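# Load a motor housing can into the press nest

## Task

Pick a single motor housing can out of the steel tray on the robot's table and place it in the round nest below the press's raised ram, with its open end facing up and pushed fully down into the nest; at the end, neither gripper may be in contact with any can.

## Robot and tools

Robot: two arms, left_arm and right_arm, each ending in a two-finger gripper. The fingers point along the gripper's own +z axis and close along its y axis. The reported end_effector_position is the spot between the finger pads, a little short of the tips. Arm names are not image sides.

Scene frame (used for readings): origin at table-top height, midway between the nominal arm bases; +x reaches out over the table, +z is up, left_arm sits toward +y. Positions are in metres, orientation as end_effector_quat_wxyz. Printed positions can be off, more so far from the base. A BASES line, if present, gives calibrated base places.

Command frame: every pose offset is expressed along the axes of that arm's own Hand target, and counts from the Hand target that stands when the action or move begins. Offsets are relative, not poses. Scale: 1.0 equals 0.6 m of travel or 180 degrees of turn; all values lie in [-1, 1].

Row layout (shared by both motion tools): one flat list of 14 numbers covering both arms, always all 14 even if one arm is idle: dx, dy, dz, rx, ry, rz, opening for left_arm, then the same seven for right_arm. dx..dz are translation offsets; rx, ry, rz form a single rotation vector offset. Opening is absolute, not an offset: +1 fully open (about 87 mm between pads), +0.5 about 69 mm, 0 about 43 mm, -0.5 about 18 mm, -1 closed. A 0 opening is a real command, so to leave a gripper alone resend its current command (see Tool commands in results).

execute_actions(actions, cameras): actions is a list of actions; each action is a list of up to 15 rows, one per control step of 1/30 s, and if shorter its last row is held for the remaining steps out of 15. Each row in an action is measured from the action's starting Hand target, not from the row before. Repeating the same offset in a new action moves further. An empty actions list just returns state and images. cameras picks which images return: omitted/null/["all"] gives all, [] none; an invalid name voids the call. Cameras: cam_head_left and cam_head_right, each 672x504.

move(target, speed, blend, opening_speed, blocking, cameras): target is one 14-number row, or a list of up to 15 rows differing only in pose offsets, all counted from the same starting Hand targets. Grippers travel straight-line paths that finish together, taking at least 0.5 s and at most 10 s (then stopping short). speed is m/s, 0.002 to 0.5 (default 0.25), one value or one per target; rotation is capped at twice that in rad/s. blend, in metres, rounds corners between listed targets (default 0 stops at each). opening_speed (0.2 or more, per second on the -1..+1 scale) ramps the fingers; otherwise the opening is sent at once. blocking=false returns early while the move continues; then only wait or stop are accepted until a result shows it ended. Paths do not avoid obstacles or the other arm; faster moves lag and stray more and strike harder. The result adds a move: line: done (within 10 mm and 2 degrees, at rest), off_target, moving, held or fault, plus limits such as paced (pose clipped) or held (steps withheld). Done does not mean contact is absent.

wait(seconds 0..10, cameras): lets time run with last commands held; adds a wait: line. stop(): brakes a running move; fingers continue unless opening_speed was set. zoom_image(camera, region [x0, y0, x1, y1] in pixels, at most 504x504, origin top-left): closer look at the latest image of cam_head_left or cam_head_right.

finished_scene(scene, check): call twice in separate replies. The first submits your check (per condition: what images and readings show, what they can't, how it might be wrong) and lets you still fix things; the second ends the scene for good and reports success. scene is the current scene's number.

Controller behaviour: each step the commanded pose is clipped to 100 mm and 20 degrees from the measured pose; Hand target in results is the clipped command, and next offsets count from it, so resend the remainder. Friction and weight leave the gripper short, low or tilted, especially far out; small moves may fail or go sideways. Check position and orientation after each move and correct tilt. An arm blocked by an object keeps pushing until commanded elsewhere; sending six zero pose numbers re-commands its Hand target; to stop a push, set the target back past the gripper. A pose unreachable line means the clearance check refused a command; it does not prevent gripper-to-gripper collisions.

Gripping: grip_measured uses the opening scale. Note its value when the pads first touch, then command about 0.04 lower for a firm hold (less for lighter). Readings may be off by up to ~1 mm. Avoid fast closes.

Other readings: Joint positions (ranges given per joint; elbow straight at 2.901 rad), joint torques (include gravity, offsets, noise; joints 1-3 wrap at ±28 N m), step position readings with HELD marks after execute_actions.

Avoid: dropping the can or letting anything leave the table, releasing a moving part, slamming, hard pushes, clashes between arms. Occasional external tugs may disturb held or loose parts. Motor heat builds from holding loads, stretched poses or pushing at unreachable targets; MOTOR HOT appears at 75 °C, at 90 °C the arm folds and stays idle, at 100 °C it collapses. Work efficiently and smoothly.

Each tool is called after ">>>" as name(argument=value, ...), one argument or row to a line, values as JSON.

## Session

>>> execute_actions(
  actions=[],
)

Scene clock: 0.00 s.
left_arm: end_effector_position=(+0.4891, +0.2555, +0.2807) grip_measured=+0.972 end_effector_quat_wxyz=(+0.465, +0.043, +0.806, +0.364) | right_arm: end_effector_position=(+0.5203, -0.4964, +0.3712) grip_measured=+0.978 end_effector_quat_wxyz=(+0.724, +0.437, +0.511, -0.150)
Joint positions: left_arm=[-0.441 1.759 1.63 -0.401 -0.93 0.278 0.986] | right_arm=[-0.099 1.771 1.565 0.339 0.781 0.41 0.989]
Joint velocities: left_arm=[-0.017 0.012 -0.007 -0.066 0.022 -0.066 0.008] | right_arm=[0.012 -0.017 -0.012 -0.066 0.022 -0.007 0.018]
Joint torques (N m): no reading
Heat: left arm: 33 °C; right arm: 36 °C.
Hand target: left_arm +0.4886, +0.2557, +0.2899; +0.475, +0.036, +0.802, +0.361 | right_arm +0.5166, -0.4959, +0.3856; +0.734, +0.438, +0.499, -0.144
Tool commands: left_gripper/opening=+1.0 right_gripper/opening=+1.0

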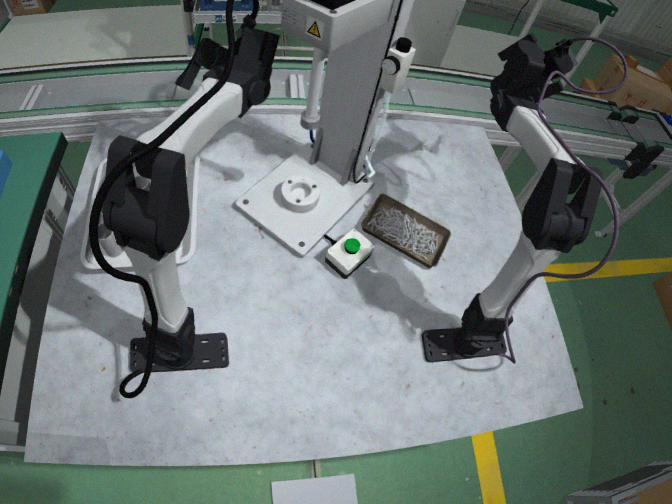

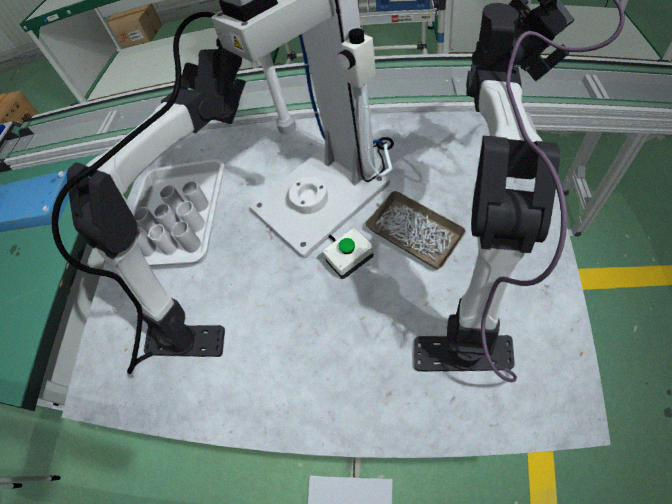

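>>> zoom_image(
  camera="cam_head_right",
  region=[110, 140, 250, 280],
)

>>> zoom_image(
  camera="cam_head_right",
  region=[230, 20, 410, 270],
)

>>> zoom_image(
  camera="cam_head_left",
  region=[220, 90, 400, 270],
)

>>> zoom_image(
  camera="cam_head_left",
  region=[0, 0, 300, 400],
)

Scaled by 3.600.

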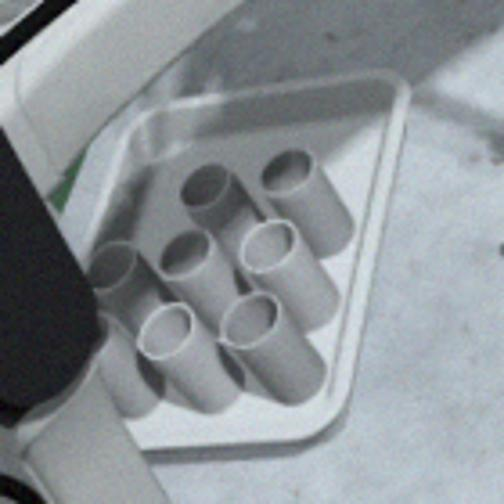

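Scaled by 2.016.

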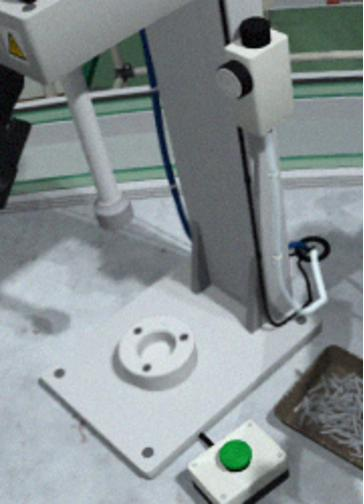

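Scaled by 2.800.

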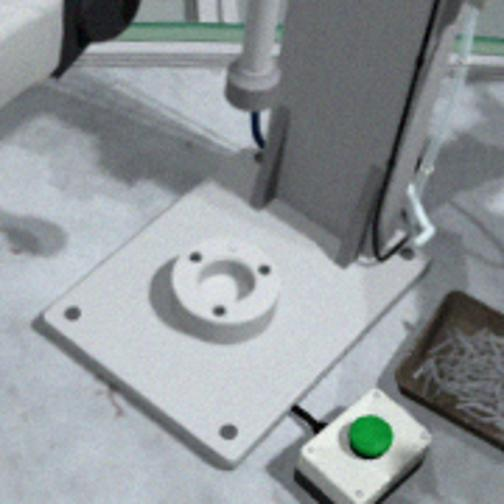

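Scaled by 1.260.

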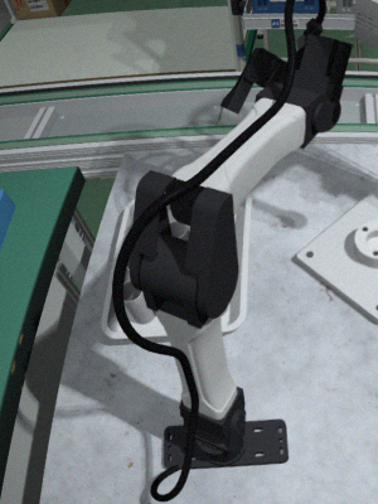

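>>> move(
  target=[0.197,-0.184,-0.372,0.335,0.05,0.001,1,0,0,0,0,0,0,1],
)

Scene clock: 21.03 s.
left_arm: end_effector_position=(+0.2830, +0.1001, +0.2004) grip_measured=+0.973 end_effector_quat_wxyz=(+0.321, +0.240, +0.912, -0.084) | right_arm: end_effector_position=(+0.5203, -0.4964, +0.3712) grip_measured=+0.978 end_effector_quat_wxyz=(+0.724, +0.437, +0.511, -0.150)
Joint positions: left_arm=[-0.707 1.315 1.284 -0.868 -0.089 -0.109 0.986] | right_arm=[-0.099 1.771 1.565 0.339 0.781 0.41 0.989]
Joint velocities: left_arm=[0.017 -0.002 -0.017 -0.022 -0.037 -0.007 0.008] | right_arm=[0.002 0.017 -0.002 0.007 -0.007 0.037 -0.008]
Joint torques (N m): left_arm=[-0.46 -7.41 5.2 1.16 0.15 -0.1] | right_arm=[-0.21 -9.36 8.21 1.63 -0.06 -0.04]
Heat: left arm: 38 °C; right arm: 40 °C.
Hand target: left_arm +0.2777, +0.0990, +0.2033; +0.324, +0.239, +0.911, -0.093 | right_arm +0.5166, -0.4959, +0.3856; +0.734, +0.438, +0.499, -0.144
Off the commanded pose: left_arm 0.004 m, 1 deg | right_arm 0.015 m, 2 deg.
move: off_target (right_arm)

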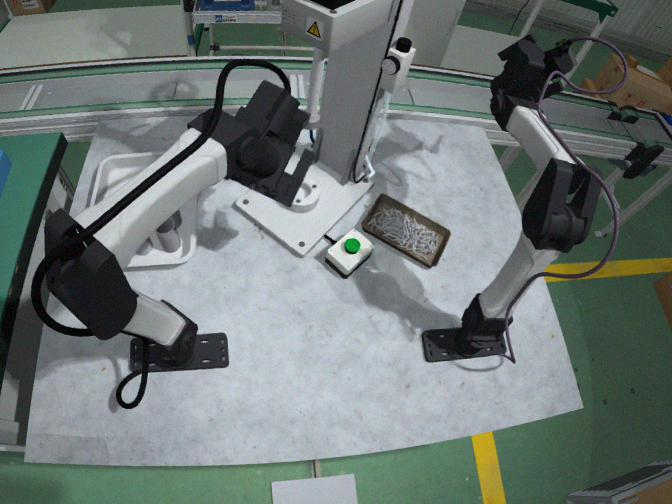

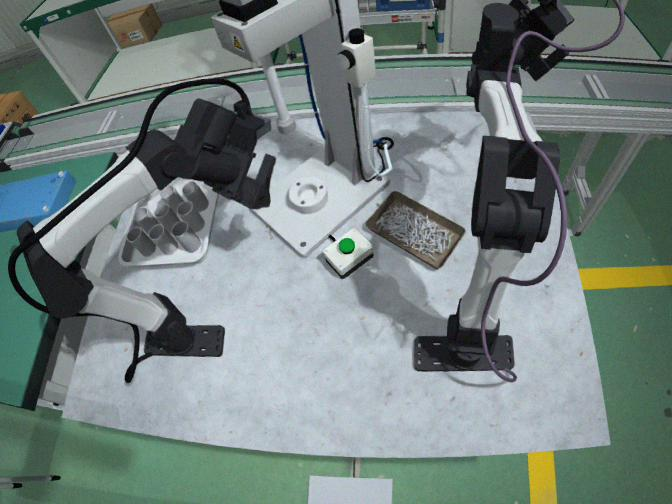

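>>> zoom_image(
  camera="cam_head_left",
  region=[220, 90, 380, 250],
)

>>> zoom_image(
  camera="cam_head_right",
  region=[110, 90, 290, 270],
)

Scaled by 3.150.

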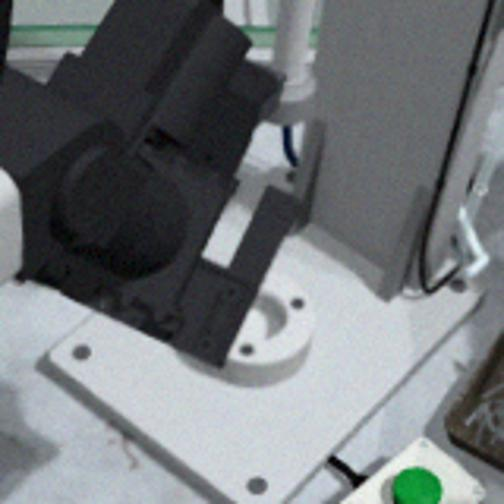

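Scaled by 2.800.

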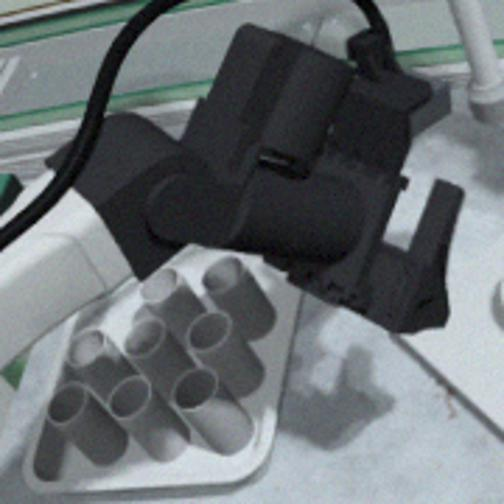

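>>> move(
  target=[0.107,0,0.128,0,0,0,1,0,0,0,0,0,0,1],
)

>>> zoom_image(
  camera="cam_head_left",
  region=[200, 120, 380, 300],
)

>>> zoom_image(
  camera="cam_head_right",
  region=[180, 120, 360, 300],
)

>>> move(
  target=[-0.096,-0.217,0.08,0,0,0,1,0,0,0,0,0,0,1],
)

>>> zoom_image(
  camera="cam_head_left",
  region=[260, 140, 440, 320],
)

>>> zoom_image(
  camera="cam_head_right",
  region=[240, 140, 420, 320],
)

Scene clock: 36.73 s.
left_arm: end_effector_position=(+0.2771, +0.1043, +0.1021) grip_measured=+0.973 end_effector_quat_wxyz=(+0.319, +0.240, +0.913, -0.084) | right_arm: end_effector_position=(+0.5203, -0.4964, +0.3712) grip_measured=+0.978 end_effector_quat_wxyz=(+0.724, +0.437, +0.511, -0.150)
Joint positions: left_arm=[-0.707 1.283 0.871 -0.491 -0.087 -0.111 0.986] | right_arm=[-0.099 1.771 1.565 0.339 0.781 0.41 0.989]
Joint velocities: left_arm=[-0.017 -0.002 -0.007 -0.037 -0.066 0.007 0.018] | right_arm=[-0.007 -0.007 -0.002 0.022 -0.022 -0.037 -0.008]
Joint torques (N m): left_arm=[-0.8 -5.85 5.42 1.33 0.11 -0.08] | right_arm=[-0.23 -9.35 8.21 1.63 -0.06 -0.04]
Heat: left arm: 37 °C; right arm: 42 °C.
Hand target: left_arm +0.2757, +0.1000, +0.1034; +0.324, +0.239, +0.910, -0.094 | right_arm +0.5166, -0.4959, +0.3856; +0.734, +0.438, +0.499, -0.144
Off the commanded pose: left_arm 0.006 m, 1 deg | right_arm 0.015 m, 2 deg.
move: off_target (right_arm)

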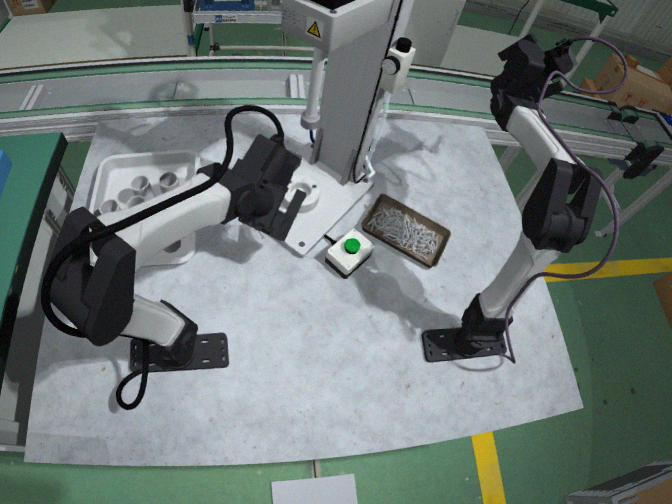

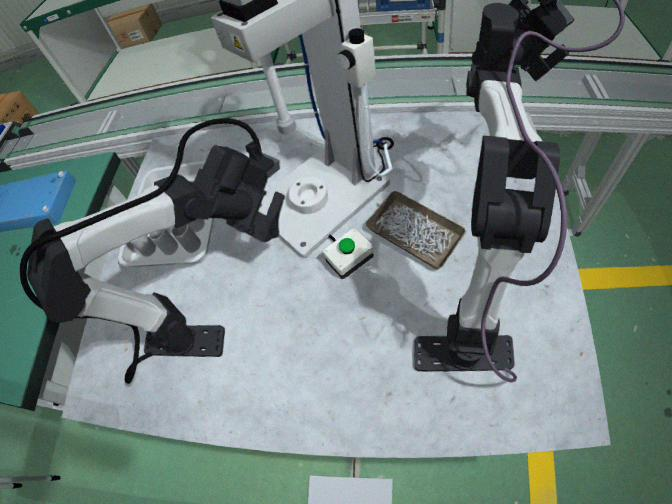

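Scaled by 2.800.

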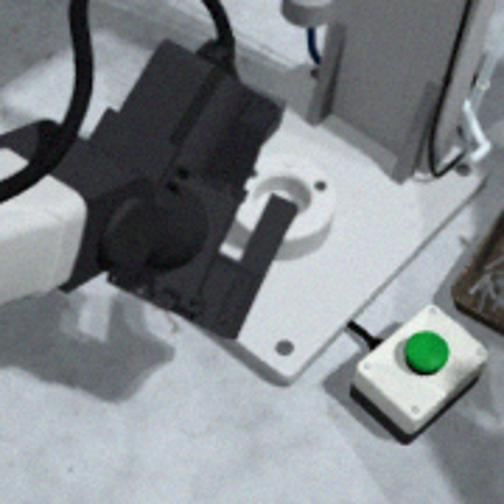

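Scaled by 2.800.

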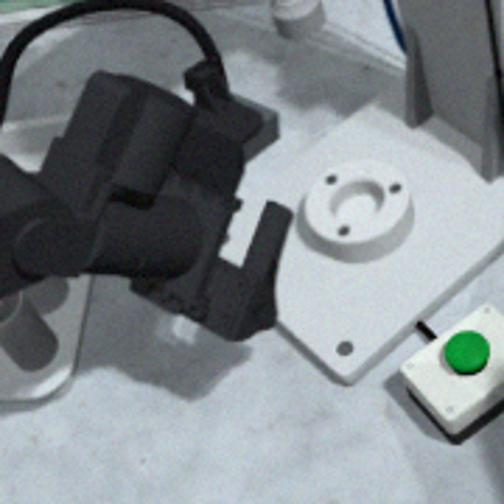

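Scene clock: 38.10 s.
left_arm: end_effector_position=(+0.2702, -0.0470, +0.0956) grip_measured=+0.973 end_effector_quat_wxyz=(+0.315, +0.243, +0.912, -0.099) | right_arm: end_effector_position=(+0.5203, -0.4964, +0.3712) grip_measured=+0.978 end_effector_quat_wxyz=(+0.724, +0.437, +0.511, -0.150)
Joint positions: left_arm=[-1.056 1.711 1.247 -0.481 -0.267 -0.395 0.986] | right_arm=[-0.099 1.771 1.565 0.339 0.781 0.41 0.989]
Joint velocities: left_arm=[0.007 -0.007 -0.002 -0.081 0.037 -0.066 -0.023] | right_arm=[-0.012 -0.017 -0.012 -0.007 -0.037 -0.051 0.003]
Joint torques (N m): left_arm=[-0.2 -7.56 8.55 1.03 -0.12 -0.08] | right_arm=[-0.23 -9.36 8.21 1.63 -0.06 -0.04]
Heat: left arm: 37 °C; right arm: 43 °C.
Hand target: left_arm +0.2741, -0.0518, +0.1006; +0.319, +0.237, +0.912, -0.099 | right_arm +0.5166, -0.4959, +0.3856; +0.734, +0.438, +0.499, -0.144
Off the commanded pose: left_arm 0.012 m, 1 deg | right_arm 0.015 m, 2 deg.
move: off_target (left_arm, right_arm)

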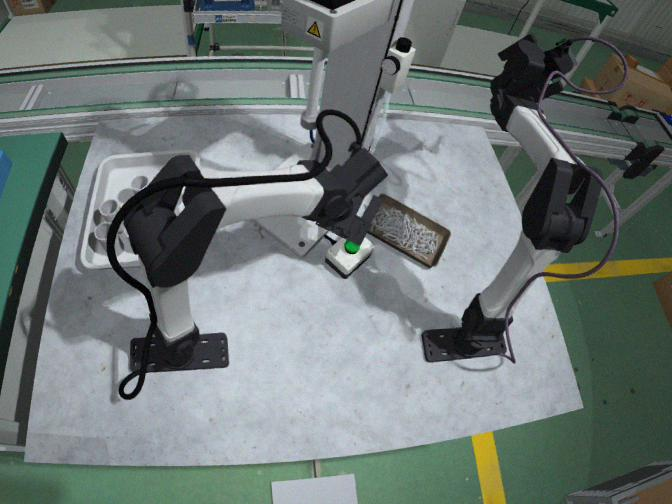

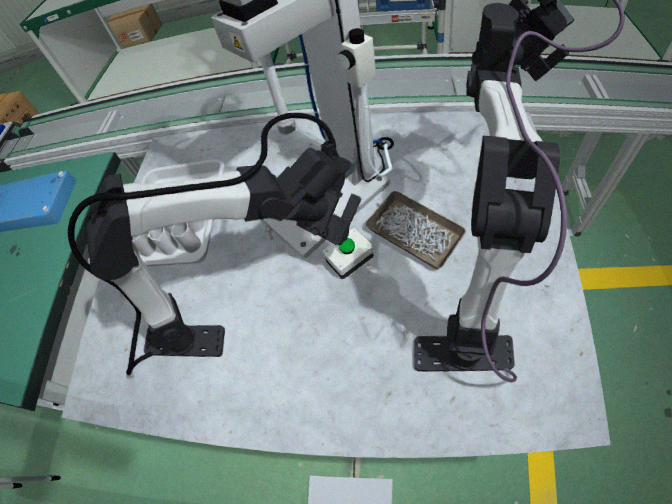

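Scaled by 2.800.

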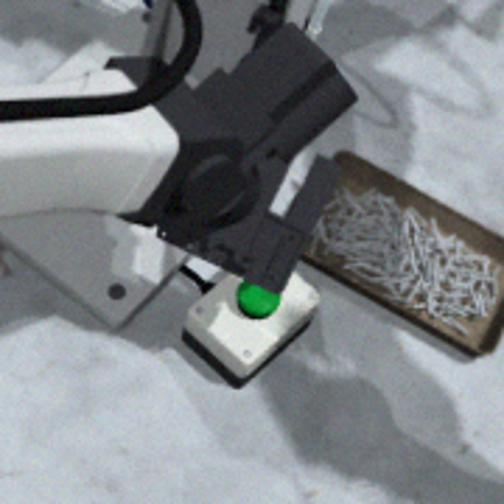

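Scaled by 2.800.

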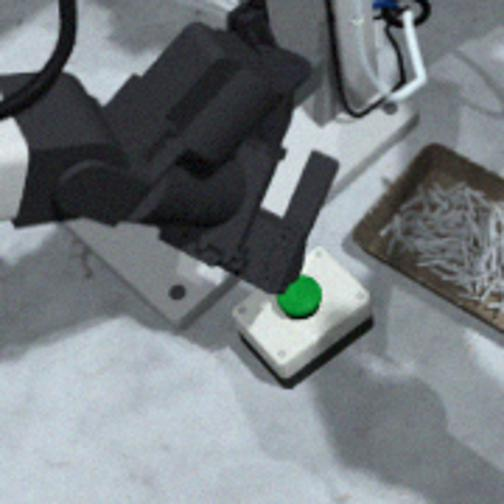

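>>> zoom_image(
  camera="cam_head_right",
  region=[110, 150, 230, 270],
)

>>> zoom_image(
  camera="cam_head_left",
  region=[70, 145, 210, 285],
)

Scaled by 4.200.

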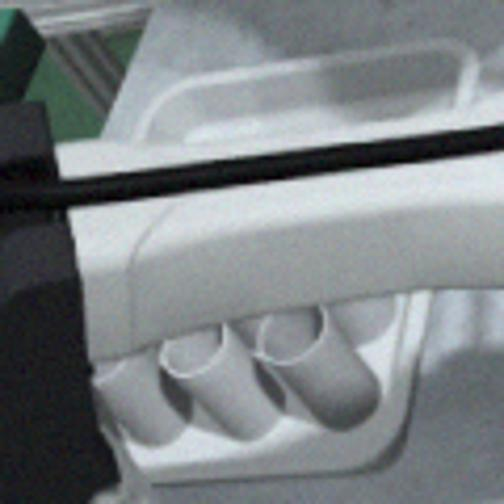

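Scaled by 3.600.

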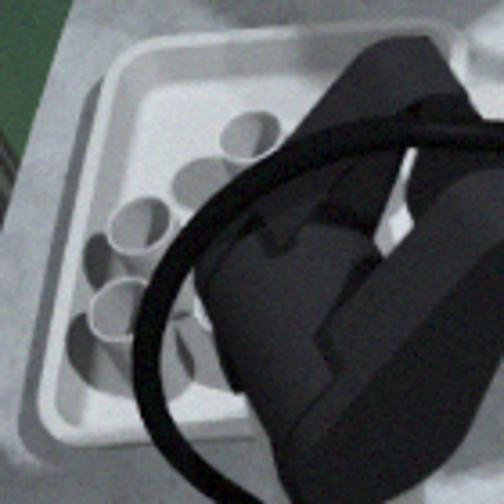

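>>> move(
  target=[0.092,0.01,-0.12,0,0,0,1,0,0,0,0,0,0,1],
)

>>> zoom_image(
  camera="cam_head_left",
  region=[70, 145, 210, 285],
)

>>> zoom_image(
  camera="cam_head_right",
  region=[110, 145, 250, 285],
)

>>> zoom_image(
  camera="cam_head_left",
  region=[220, 90, 400, 270],
)

>>> zoom_image(
  camera="cam_head_right",
  region=[220, 90, 400, 270],
)

Scene clock: 61.13 s.
left_arm: end_effector_position=(+0.2026, -0.0074, +0.1229) grip_measured=+0.973 end_effector_quat_wxyz=(+0.316, +0.239, +0.912, -0.104) | right_arm: end_effector_position=(+0.5203, -0.4964, +0.3712) grip_measured=+0.978 end_effector_quat_wxyz=(+0.724, +0.437, +0.511, -0.150)
Joint positions: left_arm=[-1.183 1.437 1.084 -0.616 -0.338 -0.511 0.986] | right_arm=[-0.099 1.771 1.565 0.339 0.781 0.41 0.989]
Joint velocities: left_arm=[0.002 0.007 -0.012 -0.007 -0.007 0.007 -0.008] | right_arm=[0.002 -0.007 -0.012 0.037 0.037 -0.051 -0.013]
Joint torques (N m): left_arm=[-0.49 -7.76 5.34 0.97 -0.17 -0.03] | right_arm=[-0.23 -9.35 8.21 1.63 -0.06 -0.04]
Heat: left arm: 40 °C; right arm: 44 °C.
Hand target: left_arm +0.1999, -0.0030, +0.1232; +0.317, +0.236, +0.913, -0.101 | right_arm +0.5166, -0.4959, +0.3856; +0.734, +0.438, +0.499, -0.144
Off the commanded pose: left_arm 0.006 m, 1 deg | right_arm 0.015 m, 2 deg.
move: off_target (right_arm)

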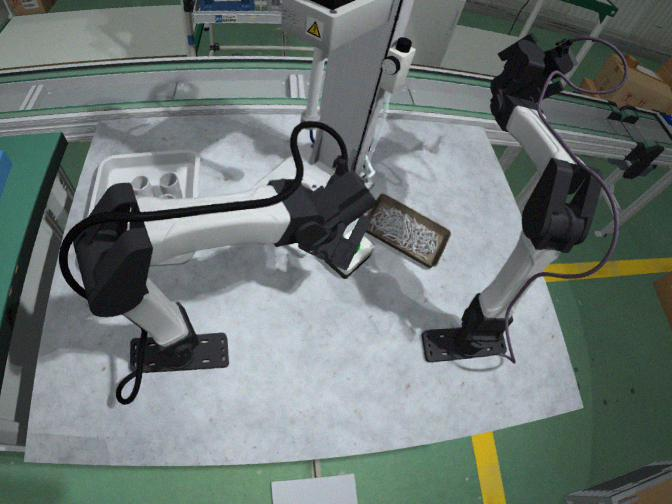

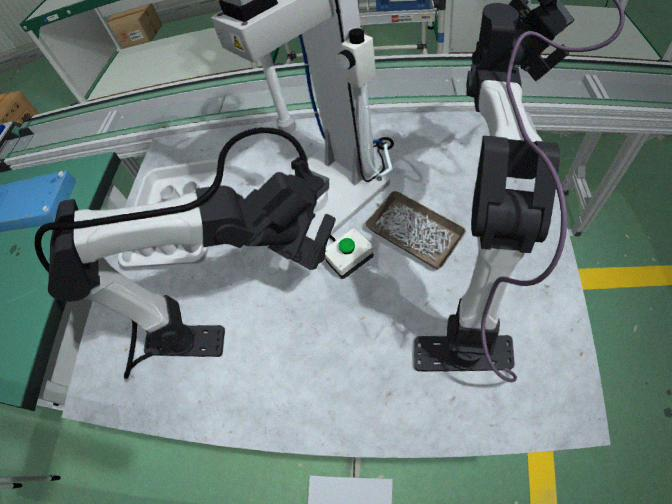

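Scaled by 3.600.

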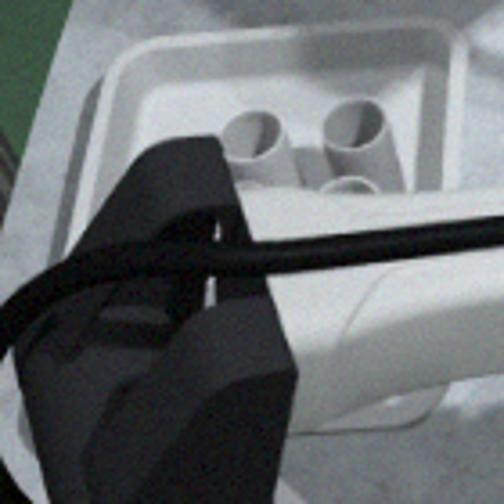

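Scaled by 3.600.

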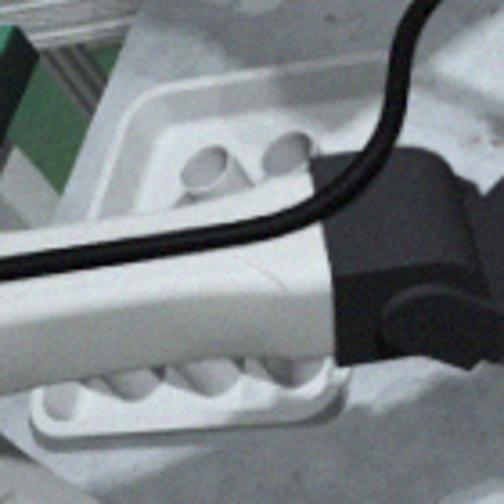

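Scaled by 2.800.

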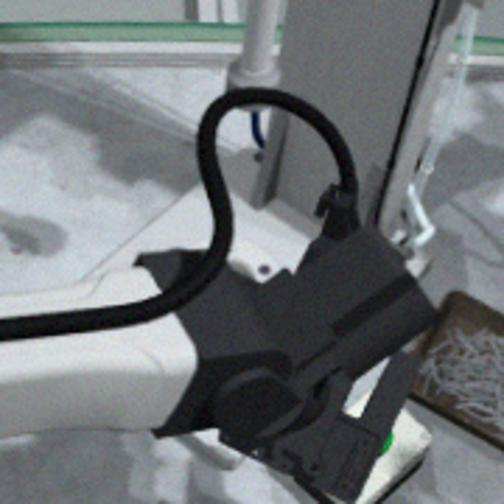

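Scaled by 2.800.

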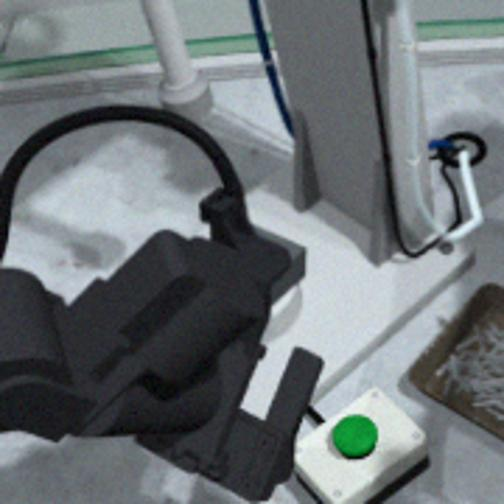

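>>> move(
  target=[-0.027,0.452,-0.142,-0.284,-0.0365,-0.3025,1,0,0,0,0,0,0,1],
)

>>> zoom_image(
  camera="cam_head_left",
  region=[70, 110, 240, 280],
)

>>> zoom_image(
  camera="cam_head_right",
  region=[100, 110, 270, 280],
)

Scene clock: 80.67 s.
left_arm: end_effector_position=(+0.2996, +0.2537, +0.1921) grip_measured=+0.973 end_effector_quat_wxyz=(+0.365, -0.345, +0.852, +0.148) | right_arm: end_effector_position=(+0.5203, -0.4964, +0.3712) grip_measured=+0.978 end_effector_quat_wxyz=(+0.724, +0.437, +0.511, -0.150)
Joint positions: left_arm=[-0.509 1.339 1.269 -1.161 -0.749 -1.091 0.986] | right_arm=[-0.099 1.771 1.565 0.339 0.781 0.41 0.989]
Joint velocities: left_arm=[-0.002 -0.007 0.007 -0.081 -0.051 -0.051 -0.013] | right_arm=[0.007 -0.012 0.017 -0.051 0.007 0.051 -0.003]
Joint torques (N m): left_arm=[0.57 -3.84 8.13 0.52 -0.41 -0.07] | right_arm=[-0.23 -9.36 8.21 1.63 -0.06 -0.04]
Heat: left arm: 40 °C; right arm: 45 °C.
Hand target: left_arm +0.3036, +0.2550, +0.1989; +0.370, -0.353, +0.846, +0.148 | right_arm +0.5166, -0.4959, +0.3856; +0.734, +0.438, +0.499, -0.144
Off the commanded pose: left_arm 0.002 m, 2 deg | right_arm 0.015 m, 2 deg.
move: off_target (right_arm)

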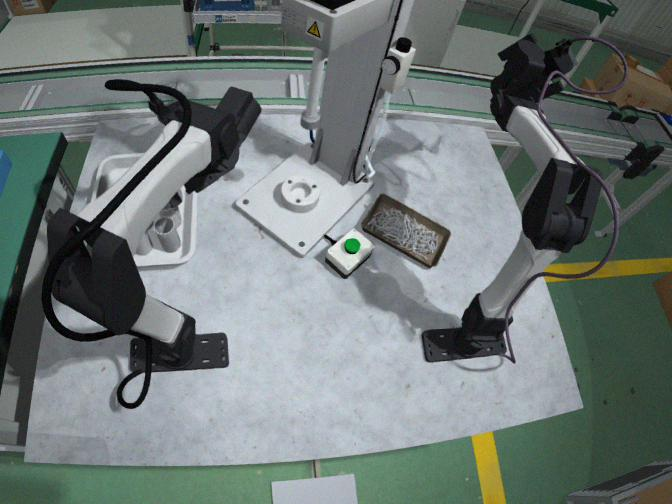

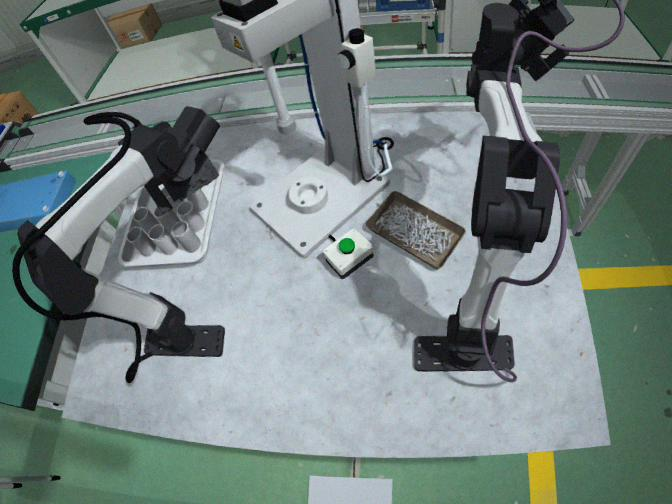

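Scaled by 2.965.

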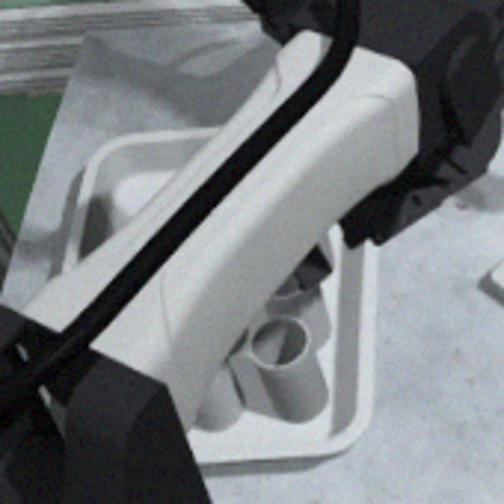

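Scaled by 2.965.

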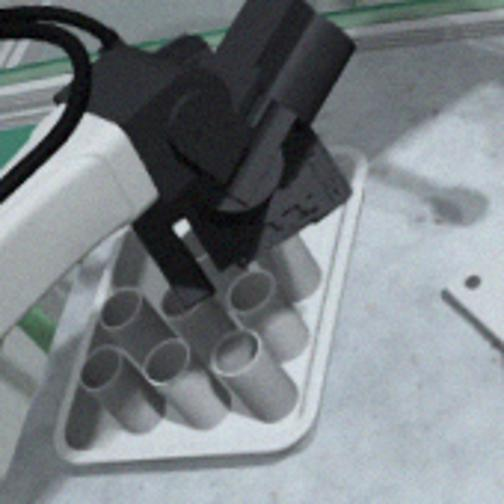

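>>> zoom_image(
  camera="cam_head_right",
  region=[140, 100, 230, 220],
)

>>> zoom_image(
  camera="cam_head_left",
  region=[150, 80, 270, 240],
)

Scaled by 4.200.

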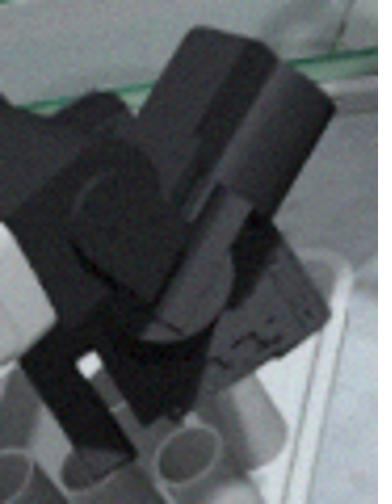

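Scaled by 3.150.

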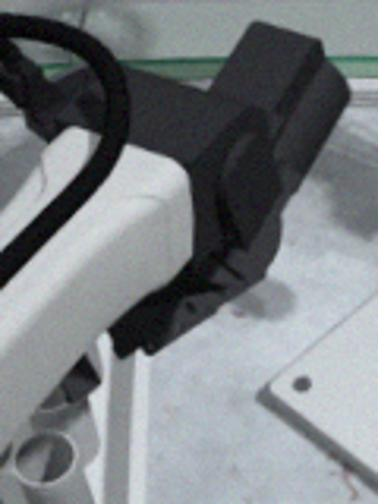

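>>> move(
  target=[0.241,-0.153,-0.0635,0.427,-0.0976,0.265,-1,0,0,0,0,0,0,1],
)

>>> zoom_image(
  camera="cam_head_left",
  region=[230, 130, 380, 280],
)

>>> zoom_image(
  camera="cam_head_right",
  region=[200, 130, 350, 280],
)

Scene clock: 127.10 s.
left_arm: end_effector_position=(+0.2743, +0.1020, +0.1254) grip_measured=-1.000 end_effector_quat_wxyz=(+0.525, +0.312, +0.760, -0.222) | right_arm: end_effector_position=(+0.5203, -0.4964, +0.3712) grip_measured=+0.978 end_effector_quat_wxyz=(+0.724, +0.437, +0.511, -0.150)
Joint positions: left_arm=[-0.541 0.905 0.391 0.14 0.281 0.098 0] | right_arm=[-0.099 1.771 1.565 0.339 0.781 0.41 0.989]
Joint velocities: left_arm=[0.002 -0.007 -0.022 -0.007 0.037 0.007 0] | right_arm=[-0.007 -0.007 0.002 0.095 -0.007 -0.022 0.018]
Joint torques (N m): left_arm=[0.62 -1.21 5.68 1.8 0.25 0.17] | right_arm=[-0.23 -9.35 8.2 1.63 -0.06 -0.04]
Heat: left arm: 42 °C; right arm: 46 °C.
Hand target: left_arm +0.2750, +0.1026, +0.1224; +0.525, +0.316, +0.758, -0.222 | right_arm +0.5166, -0.4959, +0.3856; +0.734, +0.438, +0.499, -0.144
Off the commanded pose: left_arm 0.008 m, 1 deg | right_arm 0.015 m, 2 deg.
move: off_target (right_arm)

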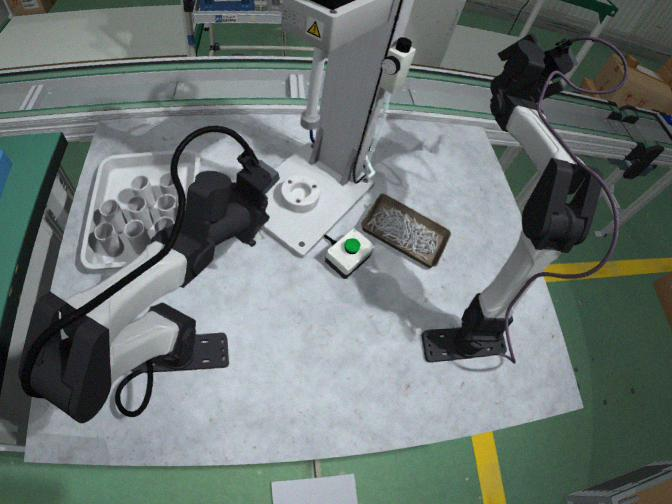

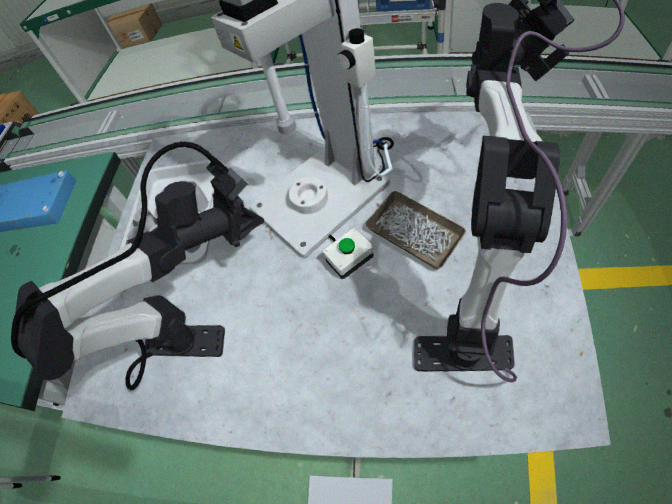

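Scaled by 3.360.

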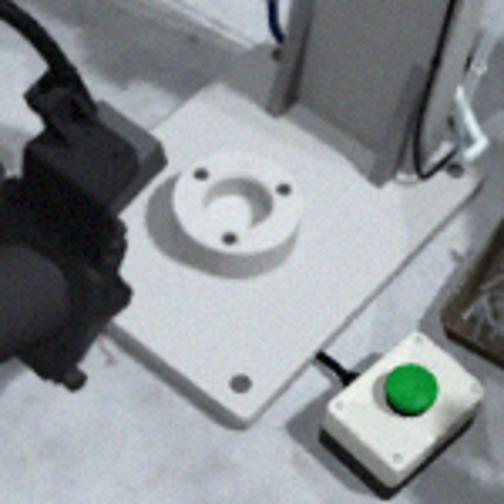

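Scaled by 3.360.

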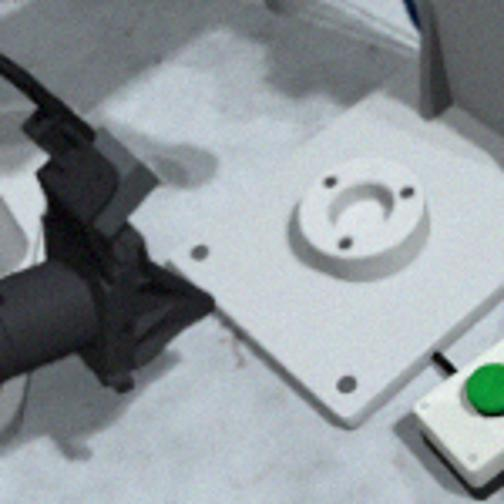

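>>> move(
  target=[-0.036,0.061,0.06,0.236,-0.0284,0.077,-1,0,0,0,0,0,0,1],
)

>>> zoom_image(
  camera="cam_head_left",
  region=[230, 130, 380, 280],
)

>>> zoom_image(
  camera="cam_head_right",
  region=[200, 130, 350, 280],
)

Scene clock: 139.40 s.
left_arm: end_effector_position=(+0.3265, +0.1015, +0.1198) grip_measured=-1.000 end_effector_quat_wxyz=(+0.423, +0.563, +0.570, -0.423) | right_arm: end_effector_position=(+0.5203, -0.4964, +0.3712) grip_measured=+0.978 end_effector_quat_wxyz=(+0.724, +0.437, +0.511, -0.150)
Joint positions: left_arm=[-0.15 1.683 1.05 -0.602 1.266 1.213 0] | right_arm=[-0.099 1.771 1.565 0.339 0.781 0.41 0.989]
Joint velocities: left_arm=[0.002 -0.002 -0.002 -0.022 -0.007 -0.007 0] | right_arm=[0.002 0.002 -0.012 0.022 0.037 0.007 0.013]
Joint torques (N m): left_arm=[0.38 -6.37 7.51 0.44 0.69 0.16] | right_arm=[-0.23 -9.35 8.21 1.63 -0.06 -0.04]
Heat: left arm: 41 °C; right arm: 47 °C.
Hand target: left_arm +0.3323, +0.1014, +0.1244; +0.428, +0.564, +0.565, -0.424 | right_arm +0.5166, -0.4959, +0.3856; +0.734, +0.438, +0.499, -0.144
Off the commanded pose: left_arm 0.011 m, 2 deg | right_arm 0.015 m, 2 deg.
move: off_target (left_arm, right_arm)

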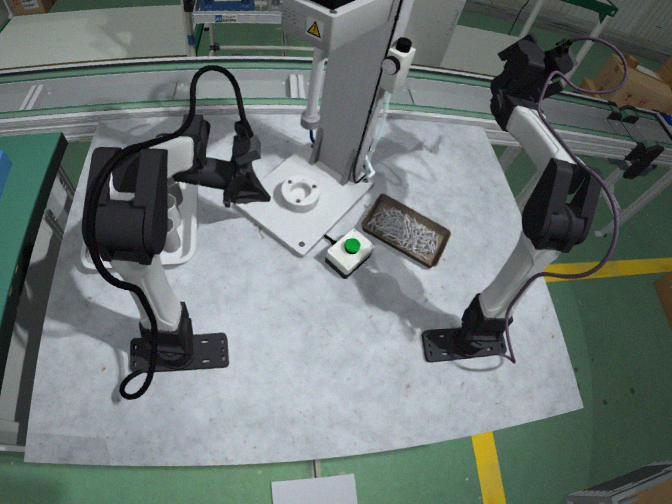

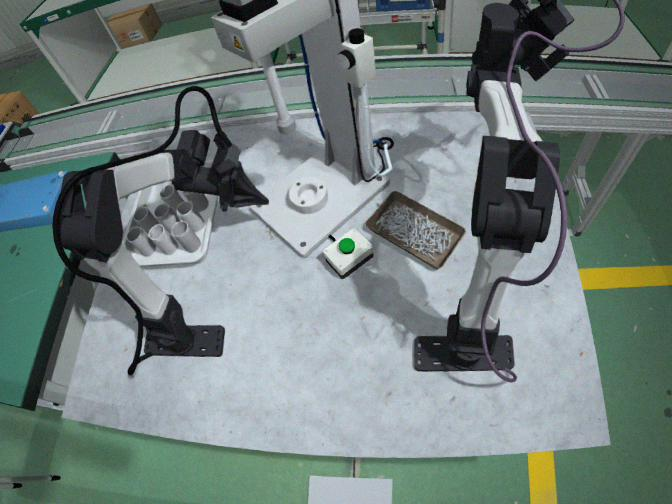

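Scaled by 3.360.

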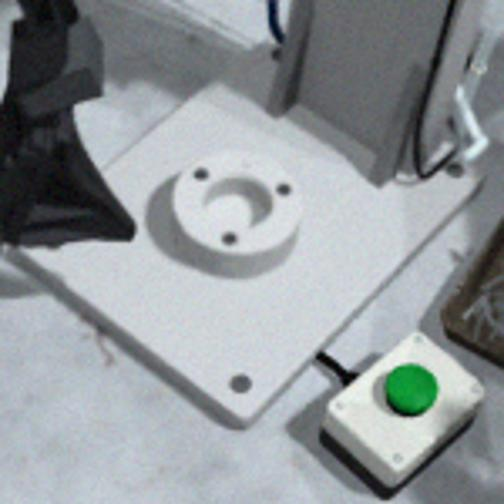

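Scaled by 3.360.

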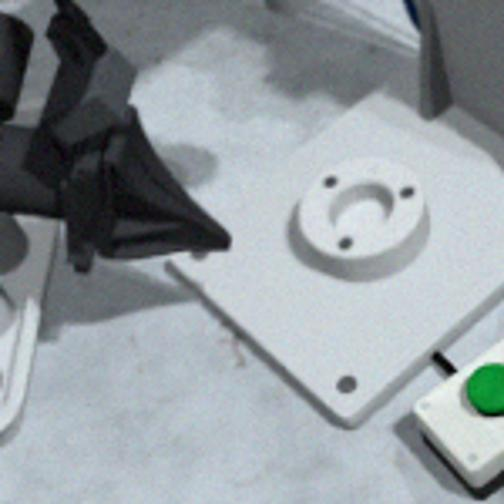

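>>> move(
  target=[-0.0216,0.1,0.08,0,0,0,-1,0,0,0,0,0,0,1],
)

>>> zoom_image(
  camera="cam_head_left",
  region=[230, 100, 380, 250],
)

>>> zoom_image(
  camera="cam_head_right",
  region=[200, 100, 350, 250],
)

Scene clock: 145.50 s.
left_arm: end_effector_position=(+0.3886, +0.0529, +0.1244) grip_measured=-1.000 end_effector_quat_wxyz=(+0.427, +0.563, +0.562, -0.430) | right_arm: end_effector_position=(+0.5203, -0.4964, +0.3712) grip_measured=+0.978 end_effector_quat_wxyz=(+0.724, +0.437, +0.511, -0.150)
Joint positions: left_arm=[-0.258 1.877 1.256 -0.325 1.236 0.916 0] | right_arm=[-0.099 1.771 1.565 0.339 0.781 0.41 0.989]
Joint velocities: left_arm=[-0.012 0.007 -0.017 -0.037 0.037 0.007 0] | right_arm=[0.017 0.012 0.017 -0.007 -0.066 -0.051 -0.003]
Joint torques (N m): left_arm=[-0.23 -9.28 5.79 0.97 0.42 -0.06] | right_arm=[-0.23 -9.35 8.21 1.63 -0.06 -0.04]
Heat: left arm: 41 °C; right arm: 47 °C.
Hand target: left_arm +0.3916, +0.0514, +0.1233; +0.428, +0.564, +0.563, -0.426 | right_arm +0.5166, -0.4959, +0.3856; +0.734, +0.438, +0.499, -0.144
Off the commanded pose: left_arm 0.004 m, 1 deg | right_arm 0.015 m, 2 deg.
move: off_target (right_arm)

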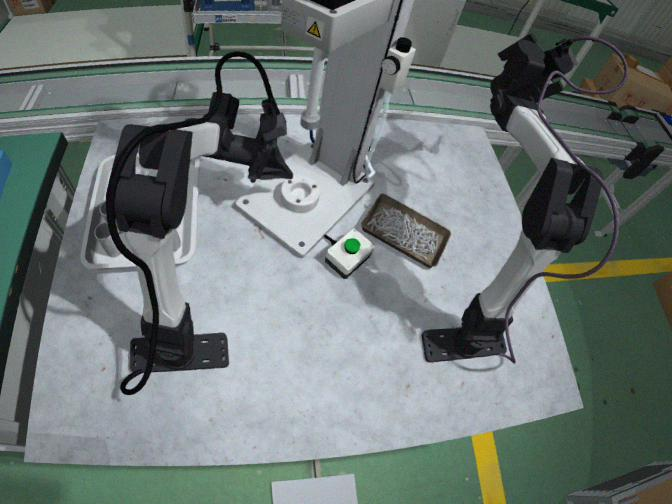

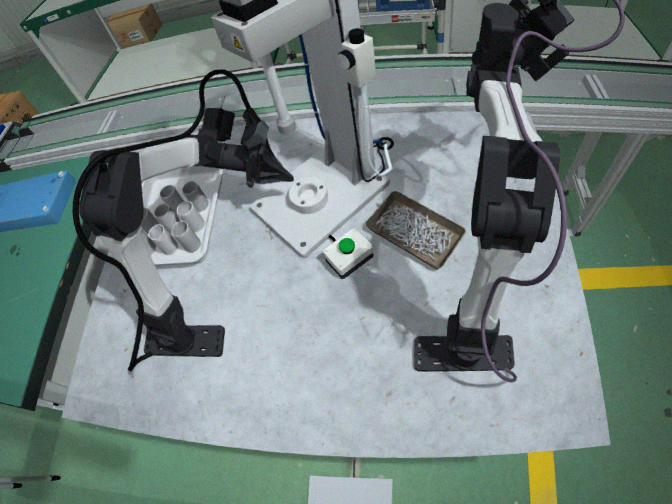

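Scaled by 3.360.

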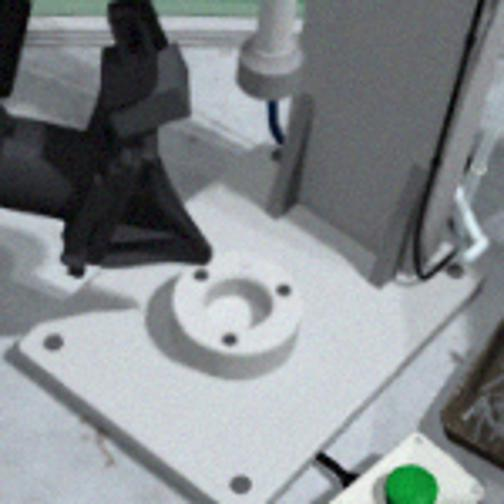

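Scaled by 3.360.

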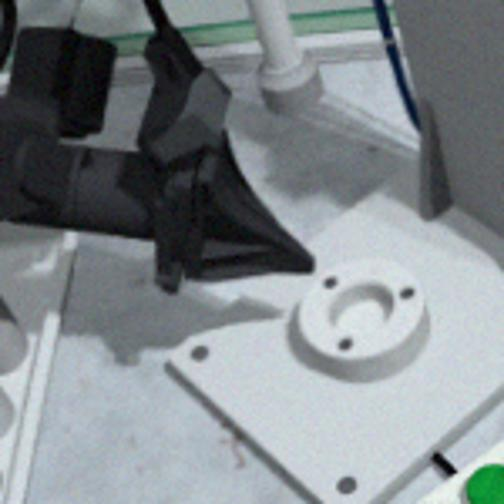

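>>> move(
  target=[0.0805,0,0.0216,0,0,0,-1,0,0,0,0,0,0,1],
)

>>> zoom_image(
  camera="cam_head_left",
  region=[230, 100, 380, 250],
)

>>> zoom_image(
  camera="cam_head_right",
  region=[200, 100, 350, 250],
)

Scene clock: 150.43 s.
left_arm: end_effector_position=(+0.3914, +0.0522, +0.0814) grip_measured=-1.000 end_effector_quat_wxyz=(+0.432, +0.566, +0.557, -0.427) | right_arm: end_effector_position=(+0.5203, -0.4964, +0.3712) grip_measured=+0.978 end_effector_quat_wxyz=(+0.724, +0.437, +0.511, -0.150)
Joint positions: left_arm=[-0.258 1.956 1.169 -0.145 1.238 0.919 0] | right_arm=[-0.099 1.771 1.565 0.339 0.781 0.41 0.989]
Joint velocities: left_arm=[-0.022 -0.002 0.017 -0.051 0.007 0.066 0] | right_arm=[-0.022 -0.002 -0.007 -0.007 -0.066 0.11 -0.018]
Joint torques (N m): left_arm=[-0.05 -8.66 4.41 1.02 0.45 0] | right_arm=[-0.23 -9.36 8.21 1.63 -0.06 -0.04]
Heat: left arm: 41 °C; right arm: 47 °C.
Hand target: left_arm +0.3913, +0.0526, +0.0730; +0.428, +0.564, +0.564, -0.426 | right_arm +0.5166, -0.4959, +0.3856; +0.734, +0.438, +0.499, -0.144
Off the commanded pose: left_arm 0.008 m, 1 deg | right_arm 0.015 m, 2 deg.
move: off_target (right_arm)

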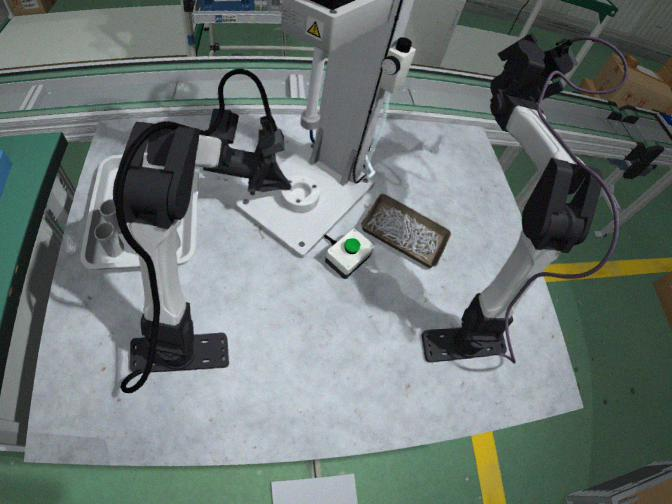

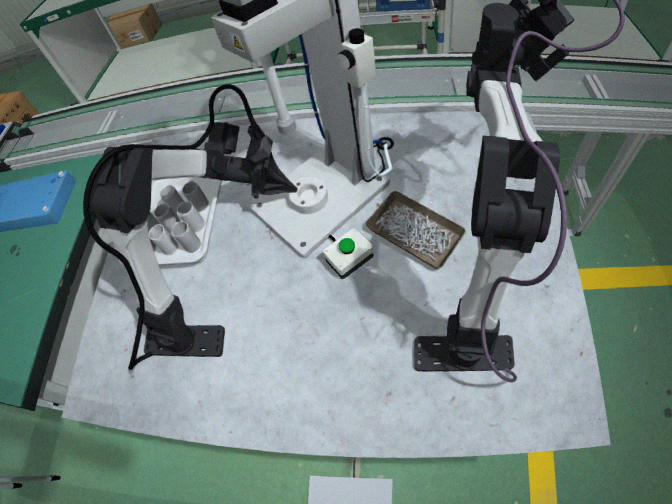

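Scaled by 3.360.

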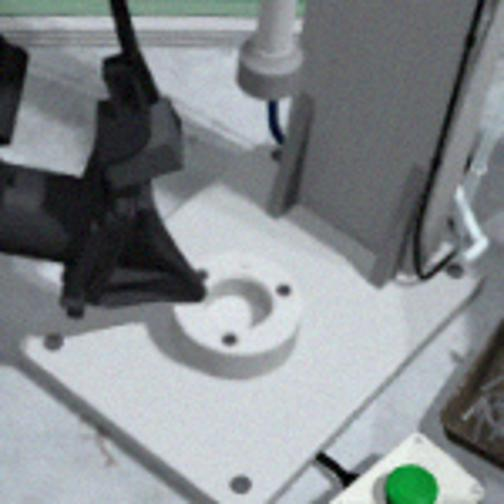

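Scaled by 3.360.

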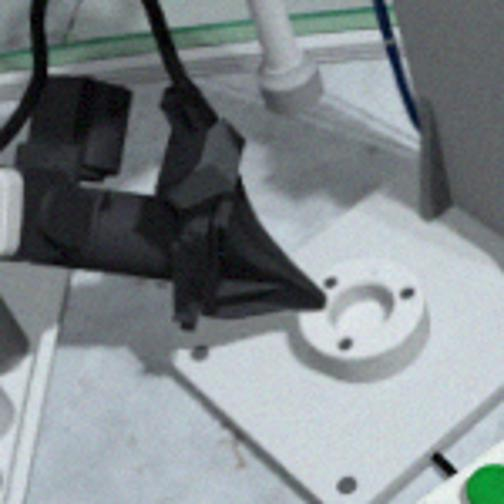

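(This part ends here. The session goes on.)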